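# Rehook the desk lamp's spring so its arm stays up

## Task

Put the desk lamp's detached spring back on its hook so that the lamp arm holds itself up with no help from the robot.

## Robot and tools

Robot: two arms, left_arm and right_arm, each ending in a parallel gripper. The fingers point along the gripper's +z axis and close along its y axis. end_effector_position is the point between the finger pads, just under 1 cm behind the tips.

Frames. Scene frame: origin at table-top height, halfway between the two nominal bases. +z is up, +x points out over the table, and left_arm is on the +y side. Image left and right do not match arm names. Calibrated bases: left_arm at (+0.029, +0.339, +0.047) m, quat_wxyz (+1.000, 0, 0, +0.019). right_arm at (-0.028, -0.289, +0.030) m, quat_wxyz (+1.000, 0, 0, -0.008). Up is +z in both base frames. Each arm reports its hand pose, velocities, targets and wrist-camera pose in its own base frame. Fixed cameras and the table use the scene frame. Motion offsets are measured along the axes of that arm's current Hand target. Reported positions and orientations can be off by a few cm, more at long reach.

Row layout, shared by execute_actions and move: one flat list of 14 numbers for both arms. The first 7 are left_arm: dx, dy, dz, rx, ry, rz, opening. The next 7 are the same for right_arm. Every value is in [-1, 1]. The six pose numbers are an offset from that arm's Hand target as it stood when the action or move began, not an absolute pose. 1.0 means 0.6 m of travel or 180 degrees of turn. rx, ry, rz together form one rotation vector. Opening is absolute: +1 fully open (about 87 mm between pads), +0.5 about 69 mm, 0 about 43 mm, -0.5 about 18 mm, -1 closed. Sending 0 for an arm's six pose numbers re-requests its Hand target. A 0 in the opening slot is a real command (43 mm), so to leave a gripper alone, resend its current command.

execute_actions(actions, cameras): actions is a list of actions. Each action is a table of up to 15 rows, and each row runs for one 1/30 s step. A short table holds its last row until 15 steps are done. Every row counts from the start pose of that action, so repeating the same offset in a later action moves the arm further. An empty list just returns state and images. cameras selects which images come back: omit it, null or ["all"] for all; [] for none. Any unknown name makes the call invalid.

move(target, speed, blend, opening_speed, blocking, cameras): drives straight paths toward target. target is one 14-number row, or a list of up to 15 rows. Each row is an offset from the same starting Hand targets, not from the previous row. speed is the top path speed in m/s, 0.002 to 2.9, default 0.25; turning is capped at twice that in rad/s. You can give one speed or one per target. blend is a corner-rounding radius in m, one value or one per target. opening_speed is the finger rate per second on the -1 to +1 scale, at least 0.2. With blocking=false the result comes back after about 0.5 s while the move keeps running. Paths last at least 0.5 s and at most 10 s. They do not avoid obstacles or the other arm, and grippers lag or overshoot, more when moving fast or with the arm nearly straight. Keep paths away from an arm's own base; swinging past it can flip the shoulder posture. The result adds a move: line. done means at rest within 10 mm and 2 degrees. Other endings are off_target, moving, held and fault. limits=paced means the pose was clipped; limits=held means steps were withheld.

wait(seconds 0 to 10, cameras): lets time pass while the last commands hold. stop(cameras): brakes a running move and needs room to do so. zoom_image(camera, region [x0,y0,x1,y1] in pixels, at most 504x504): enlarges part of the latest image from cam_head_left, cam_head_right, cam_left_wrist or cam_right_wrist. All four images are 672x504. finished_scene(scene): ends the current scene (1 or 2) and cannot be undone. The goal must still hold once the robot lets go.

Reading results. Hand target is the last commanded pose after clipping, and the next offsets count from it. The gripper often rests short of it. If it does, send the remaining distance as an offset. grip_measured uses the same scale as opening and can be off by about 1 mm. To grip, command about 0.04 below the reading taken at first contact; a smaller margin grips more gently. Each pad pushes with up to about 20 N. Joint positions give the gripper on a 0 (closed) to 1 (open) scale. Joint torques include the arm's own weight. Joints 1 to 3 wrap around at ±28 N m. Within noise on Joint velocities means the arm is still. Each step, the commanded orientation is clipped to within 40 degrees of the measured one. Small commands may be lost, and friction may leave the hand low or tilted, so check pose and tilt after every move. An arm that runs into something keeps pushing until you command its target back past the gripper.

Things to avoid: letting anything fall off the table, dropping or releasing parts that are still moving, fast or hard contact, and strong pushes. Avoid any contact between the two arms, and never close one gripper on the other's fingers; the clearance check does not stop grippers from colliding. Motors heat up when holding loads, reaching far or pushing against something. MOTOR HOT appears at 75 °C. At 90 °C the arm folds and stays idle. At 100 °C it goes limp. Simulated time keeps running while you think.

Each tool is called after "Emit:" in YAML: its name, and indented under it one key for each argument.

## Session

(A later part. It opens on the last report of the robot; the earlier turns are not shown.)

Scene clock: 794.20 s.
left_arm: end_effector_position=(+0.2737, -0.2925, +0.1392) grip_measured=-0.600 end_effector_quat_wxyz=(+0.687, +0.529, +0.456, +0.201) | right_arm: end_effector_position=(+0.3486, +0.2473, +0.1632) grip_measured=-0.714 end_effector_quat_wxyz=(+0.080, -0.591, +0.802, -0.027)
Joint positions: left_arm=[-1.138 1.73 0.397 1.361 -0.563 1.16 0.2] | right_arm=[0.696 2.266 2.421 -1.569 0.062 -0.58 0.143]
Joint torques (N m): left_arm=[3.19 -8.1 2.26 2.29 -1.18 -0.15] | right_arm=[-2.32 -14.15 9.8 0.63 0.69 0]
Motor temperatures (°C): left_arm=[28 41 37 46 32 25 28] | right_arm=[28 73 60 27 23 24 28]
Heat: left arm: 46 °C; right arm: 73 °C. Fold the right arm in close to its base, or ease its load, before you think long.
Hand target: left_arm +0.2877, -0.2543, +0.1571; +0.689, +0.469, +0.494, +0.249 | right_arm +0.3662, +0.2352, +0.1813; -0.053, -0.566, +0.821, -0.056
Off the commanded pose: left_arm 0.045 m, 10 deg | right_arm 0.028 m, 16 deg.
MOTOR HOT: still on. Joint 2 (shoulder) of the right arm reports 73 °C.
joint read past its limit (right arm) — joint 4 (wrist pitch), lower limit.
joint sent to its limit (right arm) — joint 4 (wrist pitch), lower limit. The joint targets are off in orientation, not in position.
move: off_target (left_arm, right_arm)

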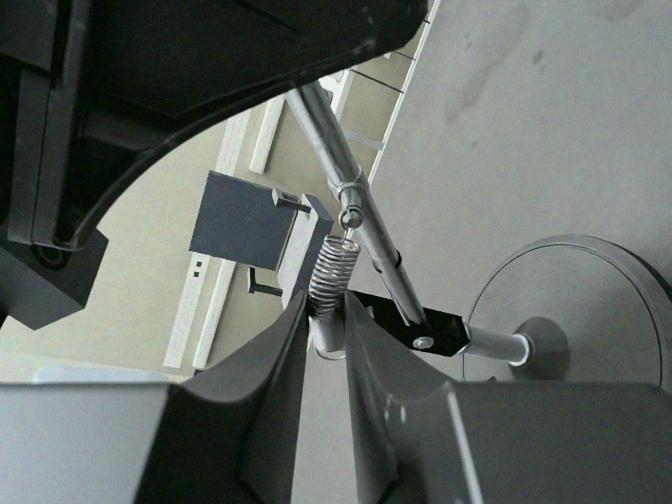

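Emit:
move:
  target:
    - [0.045,0.0,-0.008,0,0,0,-0.9,0,0,0,0,0,0,-0.74]
  speed: 0.08
  cameras: ["cam_left_wrist"]

Emit:
zoom_image:
  camera: "cam_left_wrist"
  region: [280, 290, 380, 390]

Emit:
move:
  target: [0.004,0,0.03,0,0,0,-0.9,0,0,0,0,0,0,-0.74]
  speed: 0.06
  cameras: ["cam_left_wrist"]

Emit:
zoom_image:
  camera: "cam_left_wrist"
  region: [280, 290, 380, 390]

Scene clock: 810.50 s.
left_arm: end_effector_position=(+0.2752, -0.2793, +0.1348) grip_measured=-0.600 end_effector_quat_wxyz=(+0.697, +0.533, +0.444, +0.184) | right_arm: end_effector_position=(+0.3494, +0.2562, +0.1601) grip_measured=-0.714 end_effector_quat_wxyz=(+0.087, -0.593, +0.800, -0.014)
Joint positions: left_arm=[-1.085 1.73 0.324 1.449 -0.467 1.154 0.2] | right_arm=[0.701 2.272 2.421 -1.546 0.039 -0.578 0.143]
Joint torques (N m): left_arm=[4.26 -6.53 1.14 2.37 -1.46 -0.18] | right_arm=[-2.91 -14.87 9.84 0.42 0.88 0.02]
Motor temperatures (°C): left_arm=[28 43 36 46 33 25 28] | right_arm=[28 72 60 27 24 24 28]
Heat: left arm: 46 °C; right arm: 72 °C.
Hand target: left_arm +0.2937, -0.2307, +0.1446; +0.689, +0.469, +0.494, +0.248 | right_arm +0.3662, +0.2351, +0.1812; -0.053, -0.566, +0.821, -0.056
Off the commanded pose: left_arm 0.053 m, 12 deg | right_arm 0.034 m, 17 deg.
MOTOR HOT: cleared for the motors of the right arm.
joint sent to its limit (right arm) — joint 4 (wrist pitch), lower limit. The joint targets are off in orientation, not in position.
move: off_target (left_arm, right_arm)

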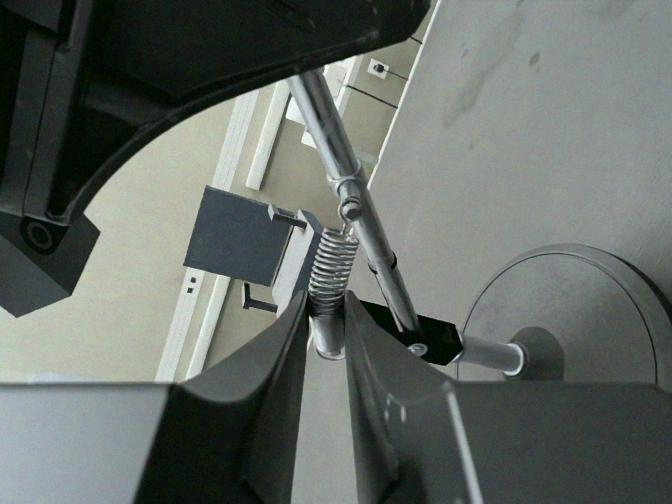

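Scaled by 5.040 from the camera's image (finer frame: 960x720).

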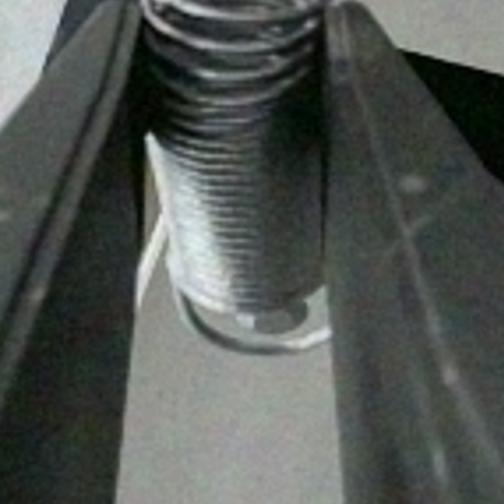

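Scene clock: 811.37 s.
left_arm: end_effector_position=(+0.2834, -0.2806, +0.1370) grip_measured=-0.600 end_effector_quat_wxyz=(+0.700, +0.533, +0.441, +0.177) | right_arm: end_effector_position=(+0.3502, +0.2569, +0.1598) grip_measured=-0.714 end_effector_quat_wxyz=(+0.089, -0.593, +0.800, -0.014)
Joint positions: left_arm=[-1.048 1.73 0.339 1.438 -0.416 1.147 0.2] | right_arm=[0.701 2.273 2.421 -1.542 0.039 -0.578 0.143]
Joint torques (N m): left_arm=[5.33 -4.75 3.51 2.26 -1.48 -0.14] | right_arm=[-2.89 -14.93 9.87 0.39 0.88 0.01]
Motor temperatures (°C): left_arm=[28 43 36 46 33 25 28] | right_arm=[28 72 59 27 24 24 28]
Heat: left arm: 46 °C; right arm: 72 °C.
Hand target: left_arm +0.3112, -0.2358, +0.1447; +0.689, +0.469, +0.494, +0.249 | right_arm +0.3662, +0.2351, +0.1812; -0.053, -0.566, +0.821, -0.056
Off the commanded pose: left_arm 0.053 m, 13 deg | right_arm 0.035 m, 17 deg.
joint sent to its limit (right arm) — joint 4 (wrist pitch), lower limit. The joint targets are off in orientation, not in position.
move: off_target (left_arm, right_arm)

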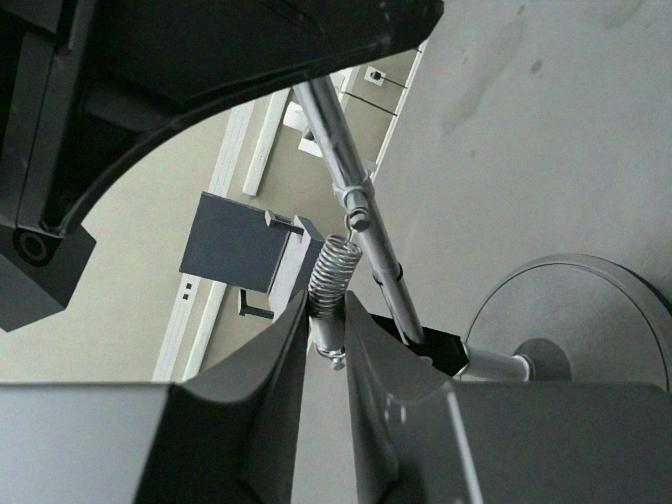

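Scaled by 5.040 from the camera's image (finer frame: 960x720).

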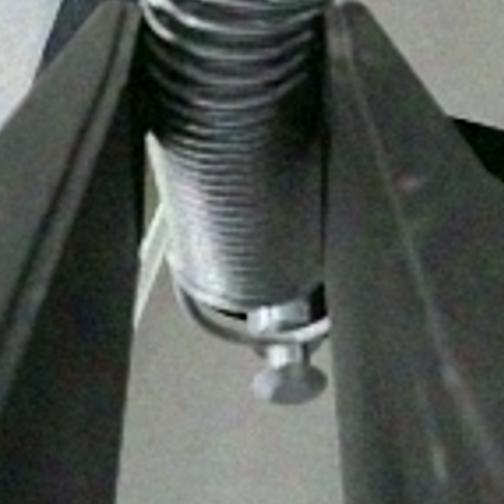

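Emit:
move:
  target:
    - [0,0,-0.03,0,0,0,-0.9,0,0,0,0,0,0,-0.74]
    - [0.055,-0.004,-0.034,0,0,0,-0.9,0,0,0,0,0,0,-0.74]
    - [0.06,-0.004,0.0,0,0,0,-0.9,0,0,0,0,0,0,-0.74]
  speed: 0.07
  cameras: ["cam_left_wrist"]

Emit:
zoom_image:
  camera: "cam_left_wrist"
  region: [280, 290, 380, 390]

Scene clock: 815.90 s.
left_arm: end_effector_position=(+0.2941, -0.2677, +0.1221) grip_measured=-0.604 end_effector_quat_wxyz=(+0.696, +0.551, +0.431, +0.162) | right_arm: end_effector_position=(+0.3539, +0.2661, +0.1556) grip_measured=-0.714 end_effector_quat_wxyz=(+0.100, -0.594, +0.799, -0.003)
Joint positions: left_arm=[-0.95 1.768 0.295 1.495 -0.27 1.141 0.198] | right_arm=[0.703 2.282 2.421 -1.509 0.019 -0.577 0.143]
Joint torques (N m): left_arm=[6.63 -3.02 1.24 2.81 -1.76 -0.26] | right_arm=[-3.18 -15.88 10.28 0.11 1.03 0.02]
Motor temperatures (°C): left_arm=[29 43 36 46 34 25 28] | right_arm=[28 73 59 27 24 24 28]
Heat: left arm: 46 °C; right arm: 73 °C.
Hand target: left_arm +0.3249, -0.2079, +0.1265; +0.689, +0.469, +0.494, +0.249 | right_arm +0.3662, +0.2351, +0.1813; -0.053, -0.566, +0.821, -0.056
Off the commanded pose: left_arm 0.067 m, 16 deg | right_arm 0.042 m, 19 deg.
joint sent to its limit (left arm) — joint 4 (wrist pitch), upper limit. The joint targets are off in position, not in orientation.
joint sent to its limit (right arm) — joint 4 (wrist pitch), lower limit. The joint targets are off in orientation, not in position.
move: off_target (left_arm, right_arm)

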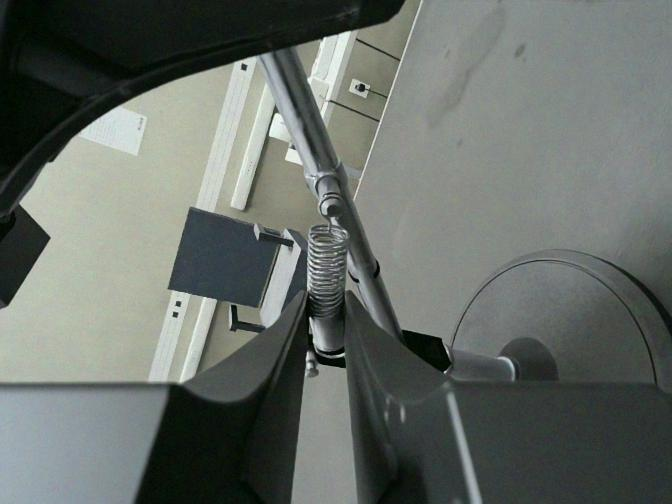

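Scaled by 5.040 from the camera's image (finer frame: 960x720).

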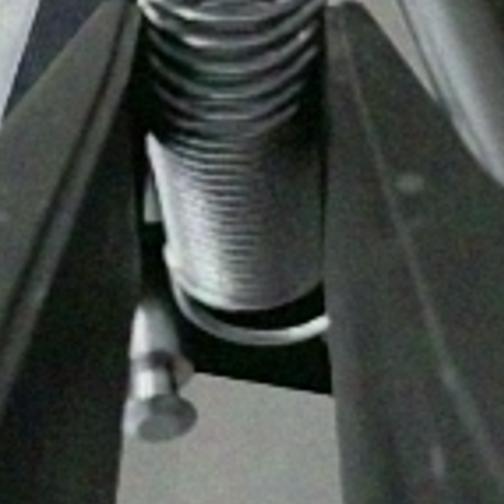

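Emit:
move:
  target:
    - [0,0.0,-0.032,0,0,0,-0.9,0,0,0,0,0,0,-0.74]
    - [0.025,0.032,-0.036,0,0,0,-0.9,0,0,0,0,0,0,-0.74]
  speed: 0.07
  cameras: ["cam_left_wrist"]

Emit:
zoom_image:
  camera: "cam_left_wrist"
  region: [280, 290, 380, 390]

Scene clock: 820.77 s.
left_arm: end_effector_position=(+0.2855, -0.2482, +0.1234) grip_measured=-0.604 end_effector_quat_wxyz=(+0.697, +0.558, +0.425, +0.149) | right_arm: end_effector_position=(+0.3560, +0.2748, +0.1523) grip_measured=-0.715 end_effector_quat_wxyz=(+0.109, -0.594, +0.797, +0.006)
Joint positions: left_arm=[-0.905 1.686 0.207 1.495 -0.196 1.133 0.198] | right_arm=[0.709 2.291 2.421 -1.482 0.003 -0.572 0.143]
Joint torques (N m): left_arm=[6.57 -5.23 -0.21 2.75 -2.01 -0.21] | right_arm=[-3.75 -16.57 10.63 -0.12 1.14 -0.01]
Motor temperatures (°C): left_arm=[29 42 36 47 35 25 28] | right_arm=[28 74 59 27 24 24 28]
Heat: left arm: 47 °C; right arm: 74 °C.
Hand target: left_arm +0.3132, -0.1788, +0.1353; +0.689, +0.469, +0.494, +0.249 | right_arm +0.3662, +0.2351, +0.1812; -0.053, -0.566, +0.821, -0.056
Off the commanded pose: left_arm 0.076 m, 17 deg | right_arm 0.050 m, 20 deg.
joint sent to its limit (right arm) — joint 4 (wrist pitch), lower limit. The joint targets are off in orientation, not in position.
move: off_target (left_arm, right_arm)

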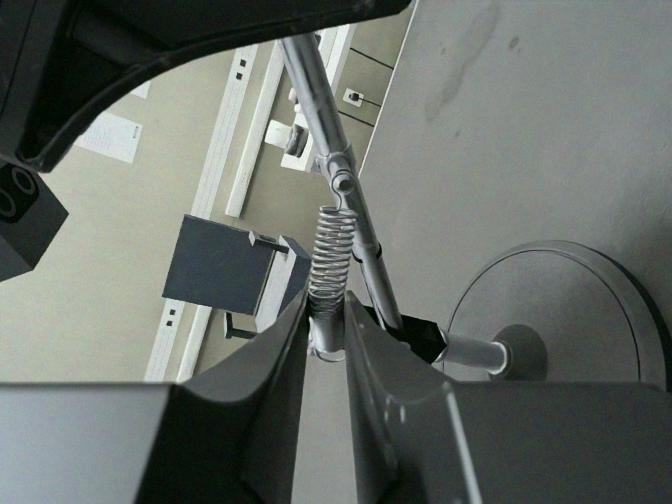

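Scaled by 5.040 from the camera's image (finer frame: 960x720).

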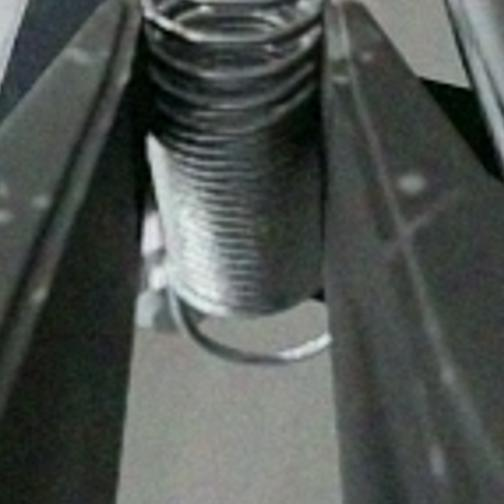

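Emit:
move:
  target: [0.014,0.03,0,0,0,0,-0.9,0,0,0,0,0,0,-0.74]
  speed: 0.08
  cameras: ["cam_left_wrist"]

Emit:
zoom_image:
  camera: "cam_left_wrist"
  region: [280, 290, 380, 390]

Scene clock: 825.50 s.
left_arm: end_effector_position=(+0.3155, -0.1665, +0.1339) grip_measured=-0.899 end_effector_quat_wxyz=(+0.675, +0.486, +0.499, +0.243) | right_arm: end_effector_position=(+0.3583, +0.2581, +0.1512) grip_measured=-0.711 end_effector_quat_wxyz=(+0.092, -0.586, +0.805, -0.013)
Joint positions: left_arm=[-0.74 1.564 0.149 1.445 -0.312 1.127 0.05] | right_arm=[0.69 2.294 2.421 -1.516 0.036 -0.571 0.144]
Joint torques (N m): left_arm=[0.88 -4.93 4.34 2.09 -0.06 -0.13] | right_arm=[-1.92 -16.99 10.22 0.14 0.89 -0.06]
Motor temperatures (°C): left_arm=[29 42 36 47 35 25 28] | right_arm=[28 76 59 27 24 24 28]
Heat: left arm: 47 °C; right arm: 76 °C. Fold the right arm in close to its base, or ease its load, before you think long.
Hand target: left_arm +0.3186, -0.1641, +0.1477; +0.689, +0.468, +0.494, +0.249 | right_arm +0.3662, +0.2351, +0.1813; -0.053, -0.566, +0.821, -0.056
Off the commanded pose: left_arm 0.014 m, 3 deg | right_arm 0.039 m, 18 deg.
MOTOR HOT: joint 2 (shoulder) of the right arm reports 76 °C; the controller's stop level is 90 °C. To cool a motor, set the load down, stop pushing, or move to a pose that needs little force.
joint sent to its limit (right arm) — joint 4 (wrist pitch), lower limit. The joint targets are off in orientation, not in position.
move: off_target (left_arm, right_arm)

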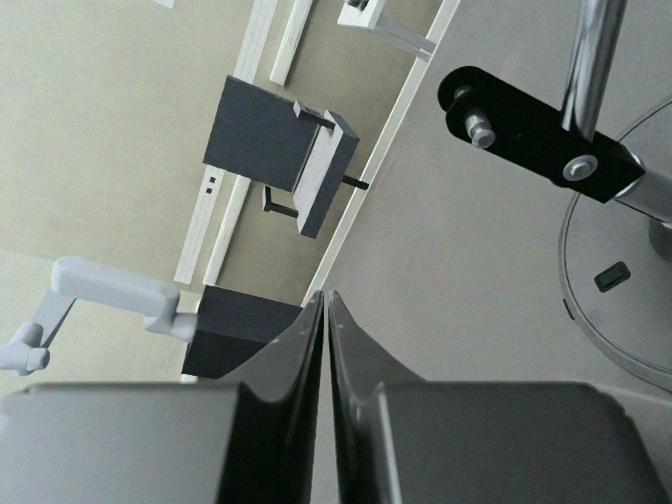

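Scaled by 5.040 from the camera's image (finer frame: 960x720).

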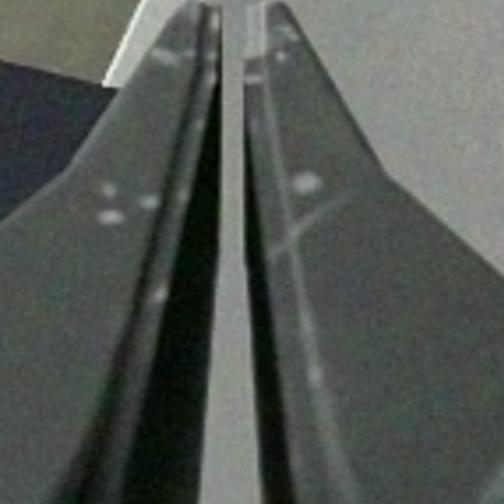

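Emit:
move:
  target: [0,0,-0.13,0,0,-0.2,-0.2,0.12,0.01,0.17,0,-0.14,0,-0.76]
  speed: 0.13
  cameras: ["cam_head_left"]

Scene clock: 841.77 s.
left_arm: end_effector_position=(+0.2493, -0.1294, +0.1420) grip_measured=-0.200 end_effector_quat_wxyz=(+0.708, +0.299, +0.638, +0.036) | right_arm: end_effector_position=(+0.3328, +0.1697, +0.0716) grip_measured=-0.713 end_effector_quat_wxyz=(+0.115, -0.569, +0.810, +0.085)
Joint positions: left_arm=[-0.798 0.6 0.015 0.591 -0.411 0.492 0.4] | right_arm=[0.451 1.891 1.493 -0.968 -0.205 -0.753 0.144]
Joint torques (N m): left_arm=[-0.23 -0.29 5.74 2 0.15 -0.26] | right_arm=[-2.1 -15.68 6.63 0.32 0.14 -0.16]
Motor temperatures (°C): left_arm=[29 40 37 46 33 25 28] | right_arm=[28 78 59 26 24 24 28]
Heat: left arm: 46 °C; right arm: 78 °C. Fold the right arm in close to its base, or ease its load, before you think long.
Hand target: left_arm +0.2474, -0.1329, +0.1420; +0.732, +0.293, +0.615, +0.024 | right_arm +0.3326, +0.1552, +0.0910; +0.127, -0.565, +0.813, +0.069
Off the commanded pose: left_arm 0.004 m, 4 deg | right_arm 0.024 m, 2 deg.
MOTOR HOT: still on. Joint 2 (shoulder) of the right arm reports 78 °C.
joint sent to its limit (left arm) — joint 3 (elbow), lower limit, where the elbow is as bent as it goes. The joint targets are off in orientation, not in position.
move: off_target (left_arm, right_arm)

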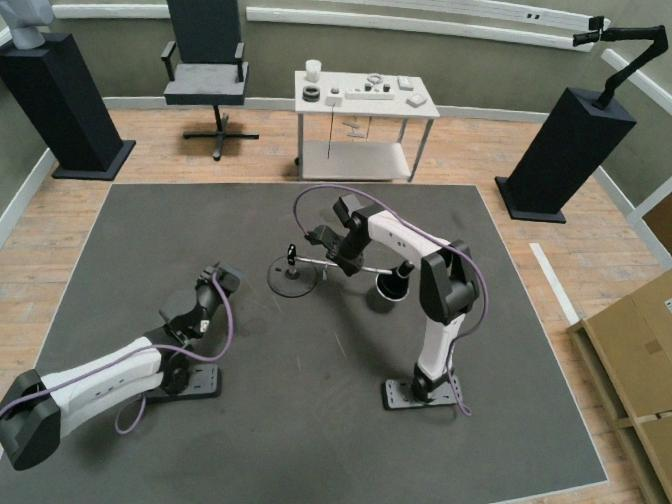

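Emit:
move:
  target:
    - [0,0,0,0,0,0,-0.2,0.148,-0.04,0.088,0,0,0,-0.78]
    - [0,0,0,0,0,0,-0.2,0.148,-0.04,0.088,0,0,0,0.3]
    - [0,0,0,0,0,0,-0.2,0.23,-0.04,-0.09,0,0,0,0.3]
  speed: 0.13
  opening_speed: 1.0
  cameras: ["cam_head_left","cam_right_wrist"]

Scene clock: 850.70 s.
left_arm: end_effector_position=(+0.2492, -0.1296, +0.1416) grip_measured=-0.200 end_effector_quat_wxyz=(+0.708, +0.300, +0.639, +0.036) | right_arm: end_effector_position=(+0.2969, +0.0086, +0.0912) grip_measured=+0.300 end_effector_quat_wxyz=(+0.110, -0.560, +0.818, +0.075)
Joint positions: left_arm=[-0.798 0.6 0.015 0.59 -0.409 0.491 0.4] | right_arm=[0.01 1.635 1.268 -1.102 -0.247 -1.178 0.65]
Joint torques (N m): left_arm=[-0.2 -0.32 5.72 2.01 0.12 -0.26] | right_arm=[-0.73 -8.92 9.89 0.28 -0.3 -0.21]
Motor temperatures (°C): left_arm=[29 39 37 46 32 25 28] | right_arm=[28 77 58 27 24 24 28]
Heat: left arm: 46 °C; right arm: 77 °C. Fold the right arm in close to its base, or ease its load, before you think long.
Hand target: left_arm +0.2474, -0.1329, +0.1419; +0.732, +0.293, +0.615, +0.024 | right_arm +0.3026, +0.0087, +0.1041; +0.127, -0.564, +0.813, +0.069
Off the commanded pose: left_arm 0.004 m, 4 deg | right_arm 0.014 m, 2 deg.
MOTOR HOT: still on. Joint 2 (shoulder) of the right arm reports 77 °C.
joint sent to its limit (left arm) — joint 3 (elbow), lower limit, where the elbow is as bent as it goes. The joint targets are off in orientation, not in position.
move: off_target (left_arm, right_arm); target 2's new opening was sent with right_arm's hand 0.034 m and 6 deg from that target

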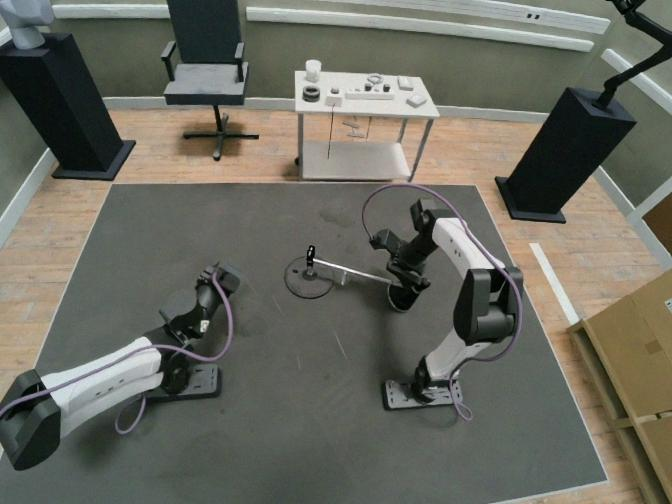

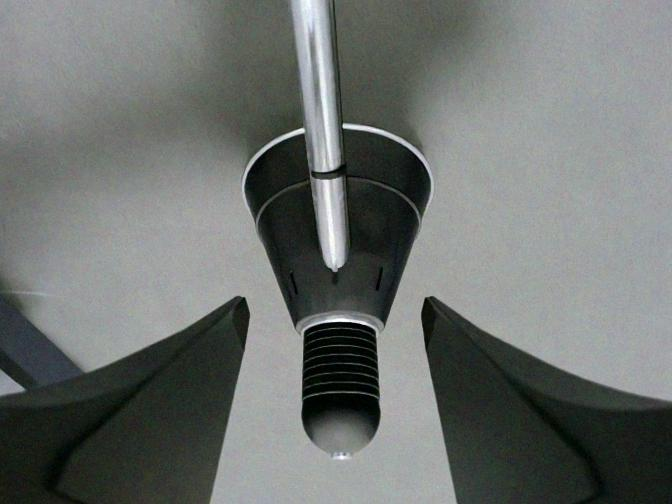

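Emit:
move:
  target: [0,0,0,0,0,0,-0.2,0.008,0.15,-0.18,0,0,0,0.3]
  speed: 0.2
  cameras: []

Emit:
wait:
  seconds: 10
  cameras: []

Emit:
wait:
  seconds: 10
  cameras: []

Emit:
wait:
  seconds: 10
  cameras: ["cam_right_wrist"]

Scene clock: 856.70 s.
left_arm: end_effector_position=(+0.2492, -0.1297, +0.1416) grip_measured=-0.200 end_effector_quat_wxyz=(+0.708, +0.300, +0.639, +0.036) | right_arm: end_effector_position=(+0.2021, +0.0079, +0.1966) grip_measured=+0.300 end_effector_quat_wxyz=(+0.119, -0.561, +0.816, +0.070)
Joint positions: left_arm=[-0.798 0.6 0.015 0.59 -0.409 0.491 0.4] | right_arm=[0.01 1.297 1.39 -1.542 -0.248 -1.178 0.65]
Joint torques (N m): left_arm=[-0.2 -0.32 5.74 2 0.13 -0.26] | right_arm=[-0.62 -3.69 9.14 0.31 -0.29 -0.17]
Motor temperatures (°C): left_arm=[28 38 38 46 32 25 28] | right_arm=[28 75 59 26 24 24 27]
Heat: left arm: 46 °C; right arm: 75 °C. Fold the right arm in close to its base, or ease its load, before you think long.
Hand target: left_arm +0.2474, -0.1329, +0.1419; +0.732, +0.293, +0.615, +0.024 | right_arm +0.2030, +0.0085, +0.2034; +0.127, -0.564, +0.813, +0.069
Off the commanded pose: left_arm 0.004 m, 4 deg | right_arm 0.007 m, 1 deg.
MOTOR HOT: still on. Joint 2 (shoulder) of the right arm reports 75 °C.
joint sent to its limit (left arm) — joint 3 (elbow), lower limit, where the elbow is as bent as it goes. The joint targets are off in orientation, not in position.
move: off_target (left_arm)

Scene clock: 866.70 s.
left_arm: end_effector_position=(+0.2492, -0.1298, +0.1416) grip_measured=-0.200 end_effector_quat_wxyz=(+0.708, +0.300, +0.639, +0.035) | right_arm: end_effector_position=(+0.2018, +0.0079, +0.1966) grip_measured=+0.300 end_effector_quat_wxyz=(+0.118, -0.561, +0.816, +0.070)
Joint positions: left_arm=[-0.798 0.6 0.015 0.59 -0.409 0.491 0.4] | right_arm=[0.01 1.297 1.39 -1.543 -0.248 -1.178 0.65]
Joint torques (N m): left_arm=[-0.21 -0.29 5.72 2.01 0.12 -0.26] | right_arm=[-0.61 -3.7 9.13 0.33 -0.29 -0.17]
Motor temperatures (°C): left_arm=[28 37 38 46 32 25 27] | right_arm=[28 70 60 26 24 24 27]
Heat: left arm: 46 °C; right arm: 70 °C.
Hand target: left_arm +0.2474, -0.1329, +0.1419; +0.732, +0.293, +0.615, +0.024 | right_arm +0.2030, +0.0085, +0.2034; +0.127, -0.564, +0.813, +0.069
Tool commands: left_gripper/opening=-0.2 right_gripper/opening=+0.3
Off the commanded pose: left_arm 0.004 m, 4 deg | right_arm 0.007 m, 1 deg.
MOTOR HOT: cleared for the motors of the right arm.
wait: 10.00 s; at rest by 0.17 s

Scene clock: 876.70 s.
left_arm: end_effector_position=(+0.2492, -0.1298, +0.1416) grip_measured=-0.200 end_effector_quat_wxyz=(+0.708, +0.300, +0.639, +0.035) | right_arm: end_effector_position=(+0.2018, +0.0079, +0.1966) grip_measured=+0.300 end_effector_quat_wxyz=(+0.118, -0.561, +0.816, +0.070)
Joint positions: left_arm=[-0.798 0.6 0.015 0.59 -0.409 0.491 0.4] | right_arm=[0.01 1.297 1.39 -1.543 -0.248 -1.178 0.65]
Joint torques (N m): left_arm=[-0.21 -0.32 5.72 2.01 0.12 -0.25] | right_arm=[-0.62 -3.69 9.13 0.33 -0.29 -0.18]
Motor temperatures (°C): left_arm=[28 36 38 46 31 25 27] | right_arm=[28 66 60 26 24 24 27]
Heat: left arm: 46 °C; right arm: 66 °C.
Hand target: left_arm +0.2474, -0.1329, +0.1419; +0.732, +0.293, +0.615, +0.024 | right_arm +0.2030, +0.0085, +0.2034; +0.127, -0.564, +0.813, +0.069
Tool commands: left_gripper/opening=-0.2 right_gripper/opening=+0.3
Off the commanded pose: left_arm 0.004 m, 4 deg | right_arm 0.007 m, 1 deg.
wait: 10.00 s; at rest by 0.17 s

Scene clock: 886.70 s.
left_arm: end_effector_position=(+0.2492, -0.1298, +0.1416) grip_measured=-0.200 end_effector_quat_wxyz=(+0.708, +0.300, +0.639, +0.035) | right_arm: end_effector_position=(+0.2018, +0.0079, +0.1966) grip_measured=+0.300 end_effector_quat_wxyz=(+0.118, -0.561, +0.816, +0.070)
Joint positions: left_arm=[-0.798 0.6 0.015 0.59 -0.409 0.491 0.4] | right_arm=[0.01 1.297 1.39 -1.543 -0.248 -1.178 0.65]
Joint torques (N m): left_arm=[-0.2 -0.31 5.72 2.01 0.12 -0.25] | right_arm=[-0.59 -3.69 9.13 0.33 -0.29 -0.18]
Motor temperatures (°C): left_arm=[28 36 39 46 31 25 27] | right_arm=[27 63 60 26 24 24 27]
Heat: left arm: 46 °C; right arm: 63 °C.
Hand target: left_arm +0.2474, -0.1329, +0.1419; +0.732, +0.293, +0.615, +0.024 | right_arm +0.2030, +0.0085, +0.2034; +0.127, -0.564, +0.813, +0.069
Tool commands: left_gripper/opening=-0.2 right_gripper/opening=+0.3
Off the commanded pose: left_arm 0.004 m, 4 deg | right_arm 0.007 m, 1 deg.
wait: 10.00 s; at rest by 0.17 s

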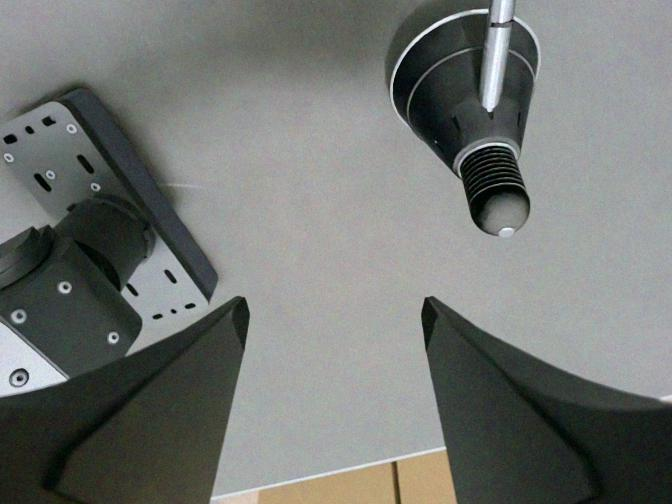

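Emit:
move:
  target: [0,0,0,0,0,0,-0.2,-0.18,-0.13,0.27,-0.008,-0.001,-0.027,0.3]
  speed: 0.2
  cameras: ["cam_right_wrist"]

Scene clock: 896.47 s.
left_arm: end_effector_position=(+0.2492, -0.1298, +0.1416) grip_measured=-0.200 end_effector_quat_wxyz=(+0.708, +0.300, +0.639, +0.035) | right_arm: end_effector_position=(+0.3198, +0.1144, +0.0742) grip_measured=+0.300 end_effector_quat_wxyz=(+0.104, -0.603, +0.787, +0.084)
Joint positions: left_arm=[-0.798 0.6 0.015 0.59 -0.409 0.491 0.4] | right_arm=[0.326 1.792 1.379 -1.012 -0.226 -0.964 0.65]
Joint torques (N m): left_arm=[-0.2 -0.31 5.74 2 0.12 -0.25] | right_arm=[0.23 -8.4 10.03 0.72 -0.09 0.11]
Motor temperatures (°C): left_arm=[28 35 39 45 31 25 27] | right_arm=[27 60 60 26 23 24 26]
Heat: left arm: 45 °C; right arm: 60 °C.
Hand target: left_arm +0.2474, -0.1329, +0.1419; +0.732, +0.293, +0.615, +0.024 | right_arm +0.3324, +0.1197, +0.0815; +0.124, -0.600, +0.787, +0.075
Off the commanded pose: left_arm 0.004 m, 4 deg | right_arm 0.015 m, 3 deg.
joint sent to its limit (left arm) — joint 3 (elbow), lower limit, where the elbow is as bent as it goes. The joint targets are off in orientation, not in position.
move: off_target (left_arm, right_arm)

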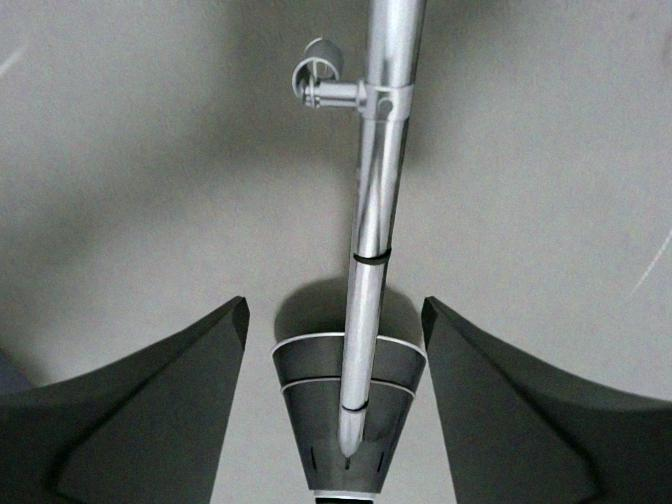

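Emit:
move:
  target:
    - [0,0,0,0,0,0,-0.2,-0.02,-0.024,0.06,0.009,0,0.032,0.3]
    - [0,0,0,0,0,0,-0.2,-0.02,-0.024,0.1,0.009,0,0.032,0.3]
    - [0,0,0,0,0,0,-0.2,-0.02,-0.024,0.1,0.009,0,0.032,-0.8]
  speed: 0.1
  opening_speed: 0.8
  cameras: ["cam_right_wrist"]

Scene clock: 905.40 s.
left_arm: end_effector_position=(+0.2492, -0.1298, +0.1416) grip_measured=-0.200 end_effector_quat_wxyz=(+0.708, +0.300, +0.639, +0.035) | right_arm: end_effector_position=(+0.3427, +0.1439, +0.0292) grip_measured=-0.692 end_effector_quat_wxyz=(+0.110, -0.568, +0.811, +0.087)
Joint positions: left_arm=[-0.798 0.6 0.015 0.59 -0.409 0.491 0.4] | right_arm=[0.374 1.939 1.386 -0.841 -0.221 -0.827 0.154]
Joint torques (N m): left_arm=[-0.21 -0.32 5.71 2.01 0.12 -0.26] | right_arm=[-0.57 -9.54 6.61 1.06 0.15 0.21]
Motor temperatures (°C): left_arm=[28 35 39 45 31 25 27] | right_arm=[27 61 60 27 23 24 26]
Heat: left arm: 45 °C; right arm: 61 °C.
Hand target: left_arm +0.2474, -0.1329, +0.1419; +0.732, +0.293, +0.615, +0.024 | right_arm +0.3556, +0.1429, +0.0279; +0.129, -0.558, +0.817, +0.070
Off the commanded pose: left_arm 0.004 m, 4 deg | right_arm 0.013 m, 3 deg.
joint sent to its limit (left arm) — joint 3 (elbow), lower limit, where the elbow is as bent as it goes. The joint targets are off in orientation, not in position.
move: off_target (left_arm, right_arm)

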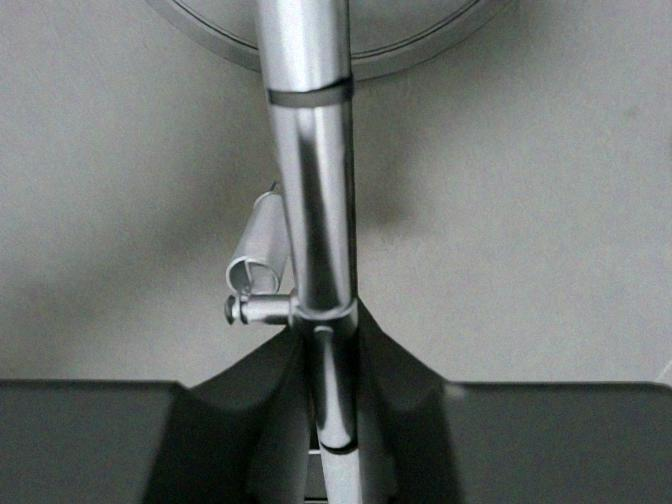

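Emit:
move:
  target:
    - [0,0,0,0,0,0,-0.2,-0.068,0.013,-0.132,0,0.05,0,-0.75]
    - [0,0,0,0,0,0,-0.2,-0.138,0.016,-0.168,0,0.1,0,-0.75]
    - [0,0,0,0,0,0,-0.2,-0.19,0.018,-0.175,0,0.15,0,-0.75]
  speed: 0.09
  cameras: ["cam_head_left","cam_head_right","cam_right_wrist","cam_left_wrist"]

Scene clock: 916.47 s.
left_arm: end_effector_position=(+0.2492, -0.1298, +0.1416) grip_measured=-0.200 end_effector_quat_wxyz=(+0.708, +0.300, +0.639, +0.035) | right_arm: end_effector_position=(+0.3612, +0.2070, +0.1467) grip_measured=-0.711 end_effector_quat_wxyz=(+0.031, -0.586, +0.807, -0.072)
Joint positions: left_arm=[-0.798 0.6 0.015 0.59 -0.409 0.491 0.4] | right_arm=[0.639 2.284 2.365 -1.59 0.145 -0.622 0.145]
Joint torques (N m): left_arm=[-0.2 -0.32 5.72 2.01 0.12 -0.25] | right_arm=[0.98 -12.82 11.95 0.67 0.12 0.32]
Motor temperatures (°C): left_arm=[28 34 39 45 31 25 27] | right_arm=[27 62 59 27 23 24 27]
Heat: left arm: 45 °C; right arm: 62 °C.
Hand target: left_arm +0.2474, -0.1329, +0.1419; +0.732, +0.293, +0.615, +0.024 | right_arm +0.3709, +0.2216, +0.1609; -0.065, -0.559, +0.824, -0.062
Off the commanded pose: left_arm 0.004 m, 4 deg | right_arm 0.023 m, 12 deg.
joint read past its limit (right arm) — joint 4 (wrist pitch), lower limit.
joint sent to its limit (left arm) — joint 3 (elbow), lower limit, where the elbow is as bent as it goes. The joint targets are off in orientation, not in position.
joint sent to its limit (right arm) — joint 4 (wrist pitch), lower limit. The joint targets are off in orientation, not in position.
move: off_target (left_arm, right_arm)

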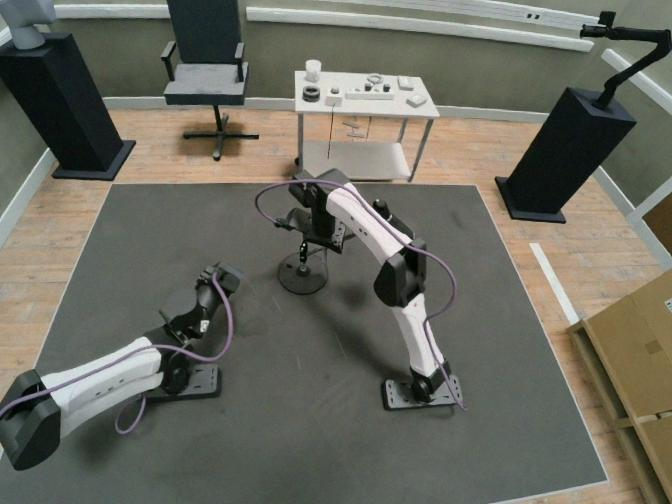

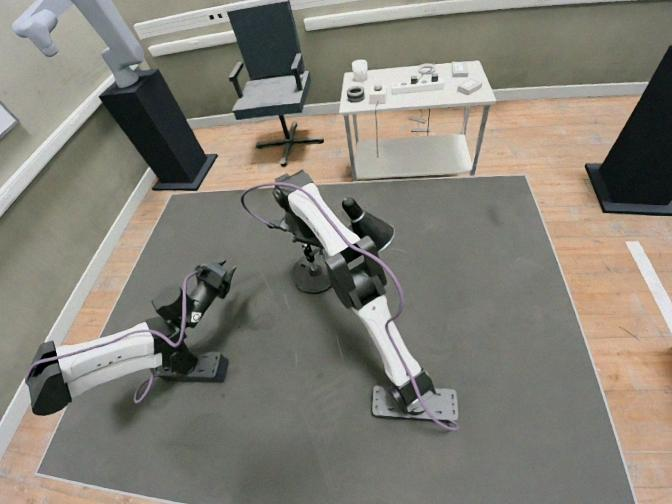

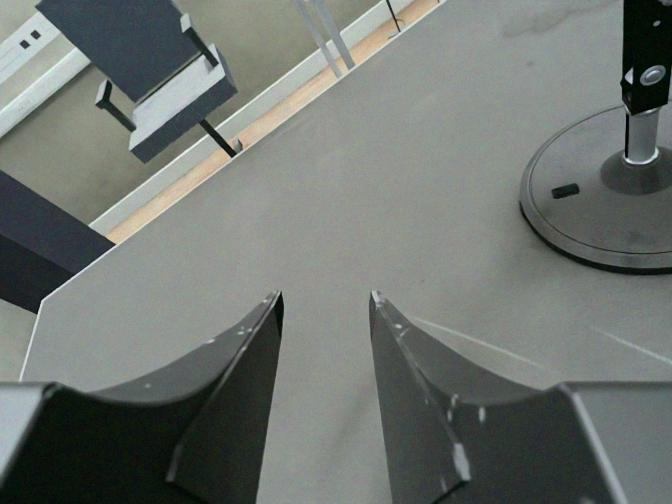

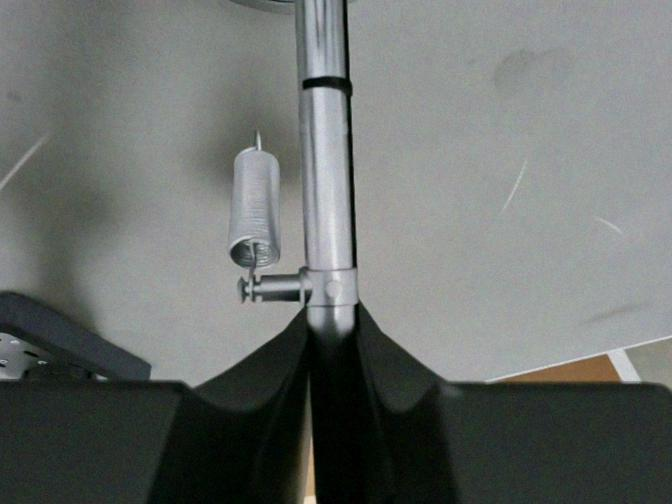

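Emit:
move:
  target: [-0.16,-0.351,0.065,-0.025,-0.016,-0.15,-0.1,0,0,0.013,0,0,0,-0.75]
  speed: 0.2
  cameras: ["cam_left_wrist"]

Emit:
zoom_image:
  camera: "cam_left_wrist"
  region: [150, 40, 450, 300]

Scene clock: 928.67 s.
left_arm: end_effector_position=(+0.1920, -0.3548, +0.1173) grip_measured=-0.100 end_effector_quat_wxyz=(+0.723, +0.153, +0.667, -0.100) | right_arm: end_effector_position=(+0.3611, +0.2070, +0.1463) grip_measured=-0.710 end_effector_quat_wxyz=(+0.031, -0.585, +0.807, -0.072)
Joint positions: left_arm=[-1.488 1.917 0.572 1.494 -1.12 0.223 0.45] | right_arm=[0.639 2.286 2.365 -1.59 0.145 -0.62 0.145]
Joint torques (N m): left_arm=[-0.36 -5.46 5.09 2.41 -0.04 -0.11] | right_arm=[0.73 -11.52 11.18 0.67 0.11 0.32]
Motor temperatures (°C): left_arm=[28 34 39 45 30 25 27] | right_arm=[27 65 59 27 23 24 27]
Heat: left arm: 45 °C; right arm: 65 °C.
Hand target: left_arm +0.1911, -0.3607, +0.1334; +0.743, +0.113, +0.646, -0.131 | right_arm +0.3706, +0.2203, +0.1533; -0.065, -0.559, +0.824, -0.062
Off the commanded pose: left_arm 0.017 m, 7 deg | right_arm 0.018 m, 12 deg.
joint read past its limit (right arm) — joint 4 (wrist pitch), lower limit.
joint sent to its limit (left arm) — joint 4 (wrist pitch), upper limit. The joint targets still meet the commanded pose.
joint sent to its limit (right arm) — joint 4 (wrist pitch), lower limit. The joint targets are off in orientation, not in position.
move: off_target (left_arm, right_arm)

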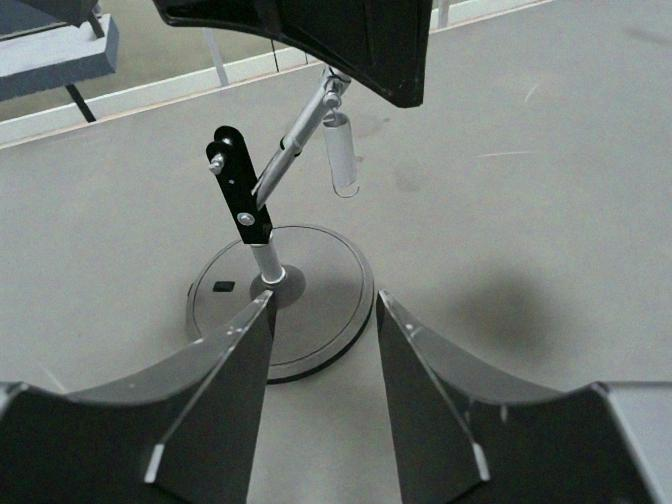

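Scaled by 1.680 from the camera's image (finer frame: 960x720).

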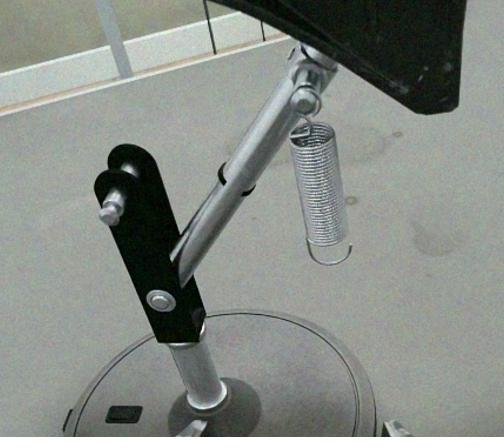

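Emit:
move:
  target: [0,0,0,0,0,0,-0.1,-0.073,0.006,-0.081,0,0.05,0,-0.74]
  speed: 0.09
  cameras: ["cam_left_wrist"]

Emit:
zoom_image:
  camera: "cam_left_wrist"
  region: [150, 40, 450, 300]

Scene clock: 937.93 s.
left_arm: end_effector_position=(+0.1921, -0.3545, +0.1172) grip_measured=-0.100 end_effector_quat_wxyz=(+0.723, +0.153, +0.667, -0.099) | right_arm: end_effector_position=(+0.3755, +0.2526, +0.1524) grip_measured=-0.709 end_effector_quat_wxyz=(+0.084, -0.606, +0.782, -0.116)
Joint positions: left_arm=[-1.488 1.917 0.572 1.494 -1.122 0.224 0.45] | right_arm=[0.737 2.398 2.57 -1.59 0.245 -0.601 0.146]
Joint torques (N m): left_arm=[-0.36 -5.49 5.09 2.41 -0.03 -0.1] | right_arm=[1.4 -17.42 14.82 0.81 0.29 0.1]
Motor temperatures (°C): left_arm=[28 35 39 45 30 25 27] | right_arm=[27 67 59 27 23 24 27]
Heat: left arm: 45 °C; right arm: 67 °C.
Hand target: left_arm +0.1911, -0.3607, +0.1334; +0.743, +0.113, +0.646, -0.131 | right_arm +0.3851, +0.2702, +0.1931; -0.130, -0.552, +0.817, -0.106
Off the commanded pose: left_arm 0.017 m, 7 deg | right_arm 0.045 m, 26 deg.
joint read past its limit (right arm) — joint 4 (wrist pitch), lower limit.
joint sent to its limit (left arm) — joint 4 (wrist pitch), upper limit. The joint targets still meet the commanded pose.
joint sent to its limit (right arm) — joint 4 (wrist pitch), lower limit. The joint targets are off in position and orientation.
move: off_target (left_arm, right_arm)

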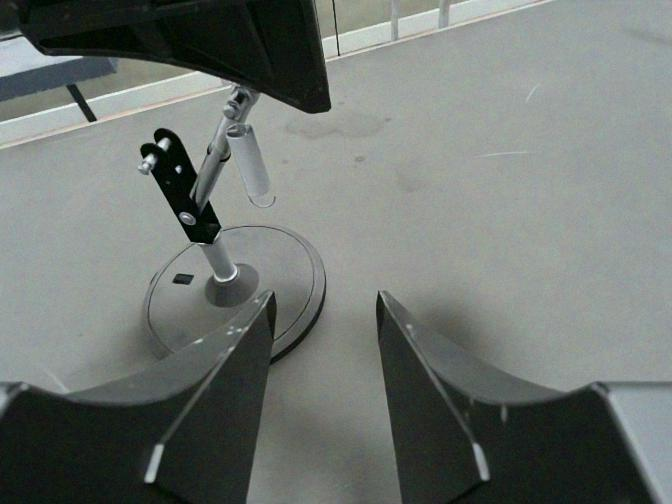

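Scaled by 1.680 from the camera's image (finer frame: 960x720).

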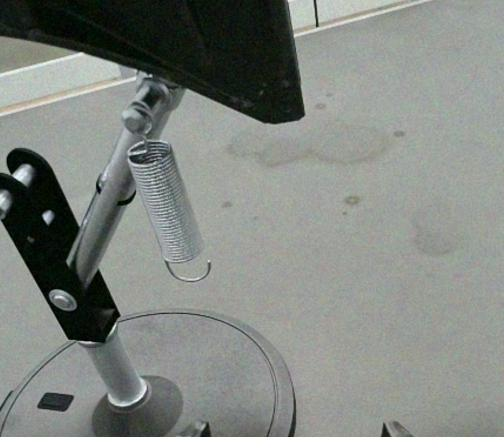

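Emit:
move:
  target:
    - [0.018,0.077,0.1,0,0,0,-0.1,0.003,0,0.033,0,0,0,-0.74]
    - [0.018,0.077,0.15,0,0,0,-0.2,0.003,0,0.033,0,0,0,-0.74]
  speed: 0.1
  cameras: ["cam_left_wrist"]

Scene clock: 951.47 s.
left_arm: end_effector_position=(+0.2889, -0.3423, +0.1257) grip_measured=-0.200 end_effector_quat_wxyz=(+0.736, +0.130, +0.655, -0.111) | right_arm: end_effector_position=(+0.3757, +0.2528, +0.1518) grip_measured=-0.709 end_effector_quat_wxyz=(+0.084, -0.606, +0.782, -0.116)
Joint positions: left_arm=[-1.171 1.945 0.622 1.481 -0.819 0.161 0.4] | right_arm=[0.737 2.399 2.57 -1.589 0.245 -0.601 0.146]
Joint torques (N m): left_arm=[0.64 -5.7 5.31 1.98 0.15 -0.27] | right_arm=[0.4 -16.14 10.28 0.8 0.22 0.19]
Motor temperatures (°C): left_arm=[28 35 38 45 30 25 27] | right_arm=[27 77 62 27 23 24 27]
Heat: left arm: 45 °C; right arm: 77 °C. Fold the right arm in close to its base, or ease its load, before you think long.
Hand target: left_arm +0.2921, -0.3481, +0.1352; +0.743, +0.113, +0.646, -0.131 | right_arm +0.3826, +0.2624, +0.1750; -0.130, -0.552, +0.817, -0.106
Off the commanded pose: left_arm 0.012 m, 3 deg | right_arm 0.026 m, 26 deg.
MOTOR HOT: joint 2 (shoulder) of the right arm reports 77 °C; the controller's stop level is 90 °C. To cool a motor, set the load down, stop pushing, or move to a pose that needs little force.
joint read past its limit (right arm) — joint 4 (wrist pitch), lower limit.
joint sent to its limit (right arm) — joint 4 (wrist pitch), lower limit. The joint targets are off in orientation, not in position.
move: off_target (left_arm, right_arm); target 2's new opening was sent with left_arm's hand 0.012 m and 3 deg from that target

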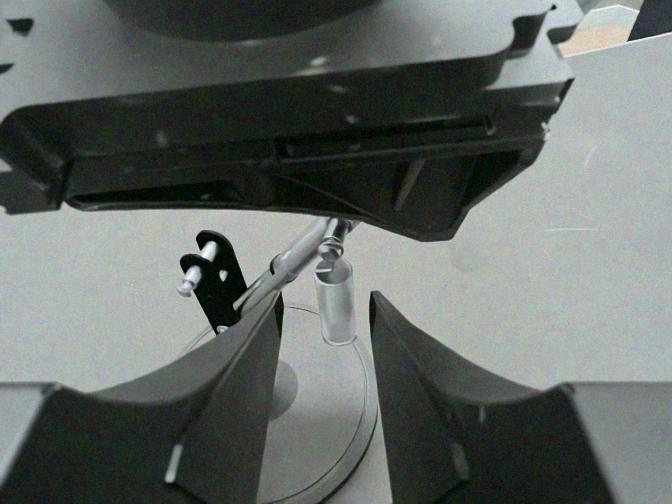

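Emit:
move:
  target: [0,-0.01,0.01,0,0,0,-0.85,0.003,0.01,0.03,0,0,0,-0.74]
  speed: 0.08
  opening_speed: 1.0
  cameras: ["cam_left_wrist","cam_head_right"]

Scene clock: 957.83 s.
left_arm: end_effector_position=(+0.2915, -0.3485, +0.1234) grip_measured=-0.850 end_effector_quat_wxyz=(+0.734, +0.133, +0.657, -0.109) | right_arm: end_effector_position=(+0.3734, +0.2509, +0.1477) grip_measured=-0.709 end_effector_quat_wxyz=(+0.076, -0.600, +0.788, -0.118)
Joint positions: left_arm=[-1.171 1.961 0.65 1.459 -0.818 0.161 0.075] | right_arm=[0.737 2.399 2.553 -1.589 0.248 -0.581 0.146]
Joint torques (N m): left_arm=[0.69 -5.93 5.89 2.01 0.15 -0.26] | right_arm=[0.29 -15.95 5.87 0.78 0.1 0.18]
Motor temperatures (°C): left_arm=[28 36 38 44 30 25 27] | right_arm=[27 77 62 27 23 24 27]
Heat: left arm: 44 °C; right arm: 77 °C. Fold the right arm in close to its base, or ease its load, before you think long.
Hand target: left_arm +0.2957, -0.3557, +0.1360; +0.743, +0.113, +0.646, -0.131 | right_arm +0.3747, +0.2573, +0.1584; -0.130, -0.552, +0.817, -0.106
Off the commanded pose: left_arm 0.015 m, 4 deg | right_arm 0.013 m, 25 deg.
MOTOR HOT: still on. Joint 2 (shoulder) of the right arm reports 77 °C.
joint read past its limit (right arm) — joint 4 (wrist pitch), lower limit.
joint sent to its limit (right arm) — joint 4 (wrist pitch), lower limit. The joint targets are off in orientation, not in position.
move: off_target (left_arm, right_arm)
Images, in order (width x height): cam_head_right 672x504, cam_left_wrist 672x504.

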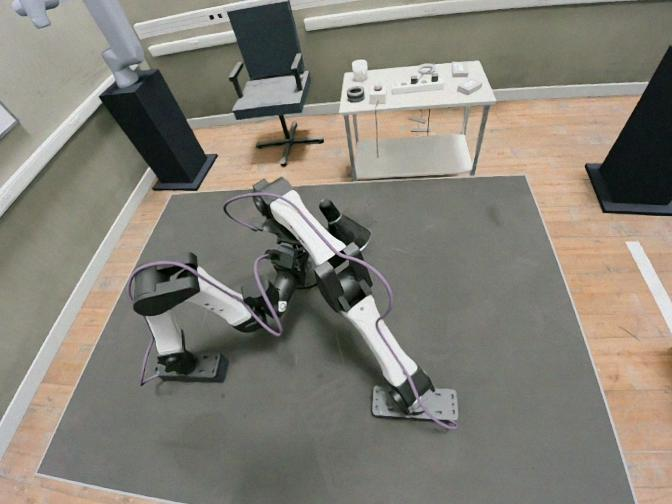

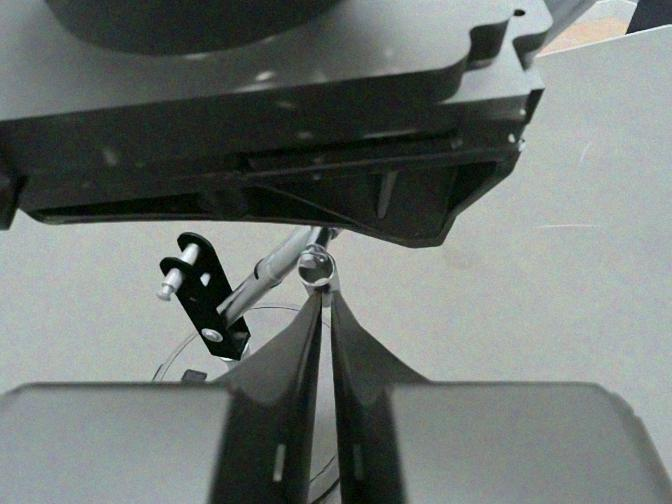

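Emit:
move:
  target:
    - [0,0,0,0,0,0,-0.2,0.001,0,0.01,0,0,0,-0.74]
    - [0.003,0.004,0.028,0,0,0,-0.2,0.001,0,0.01,0,0,0,-0.74]
    - [0.003,0.004,0.028,0,0,0,-0.85,0.001,0,0.01,0,0,0,-0.74]
  speed: 0.08
  cameras: ["cam_left_wrist"]

Scene clock: 966.03 s.
left_arm: end_effector_position=(+0.3089, -0.3513, +0.1262) grip_measured=-0.599 end_effector_quat_wxyz=(+0.736, +0.127, +0.656, -0.106) | right_arm: end_effector_position=(+0.3734, +0.2474, +0.1445) grip_measured=-0.711 end_effector_quat_wxyz=(+0.070, -0.596, +0.791, -0.123)
Joint positions: left_arm=[-1.13 1.982 0.699 1.434 -0.791 0.156 0.2] | right_arm=[0.735 2.398 2.534 -1.586 0.259 -0.573 0.144]
Joint torques (N m): left_arm=[0.8 -6.22 5.63 1.95 0.28 -0.33] | right_arm=[0.25 -15.49 6.17 0.71 -0.02 0.13]
Motor temperatures (°C): left_arm=[28 36 38 43 30 25 27] | right_arm=[27 78 60 27 23 24 27]
Heat: left arm: 43 °C; right arm: 78 °C. Fold the right arm in close to its base, or ease its load, before you think long.
Hand target: left_arm +0.3123, -0.3594, +0.1365; +0.743, +0.113, +0.646, -0.131 | right_arm +0.3739, +0.2550, +0.1530; -0.130, -0.552, +0.817, -0.106
Off the commanded pose: left_arm 0.014 m, 4 deg | right_arm 0.011 m, 24 deg.
MOTOR HOT: still on. Joint 2 (shoulder) of the right arm reports 78 °C.
joint read past its limit (right arm) — joint 4 (wrist pitch), lower limit.
joint sent to its limit (right arm) — joint 4 (wrist pitch), lower limit. The joint targets are off in orientation, not in position.
move: off_target (left_arm, right_arm); target 3's new opening was sent with left_arm's hand 0.011 m and 3 deg from that target

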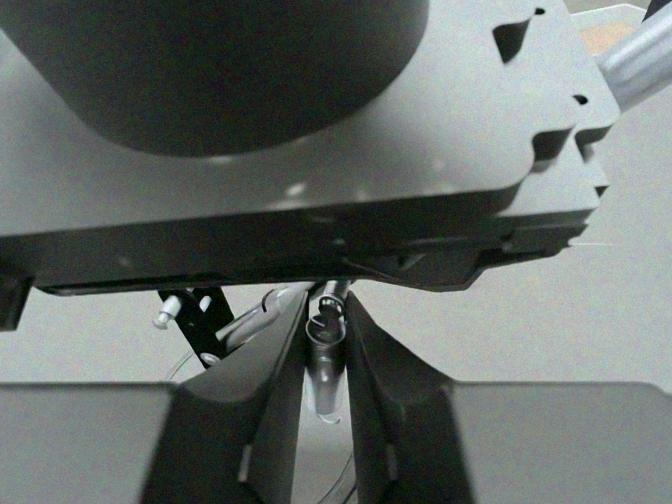

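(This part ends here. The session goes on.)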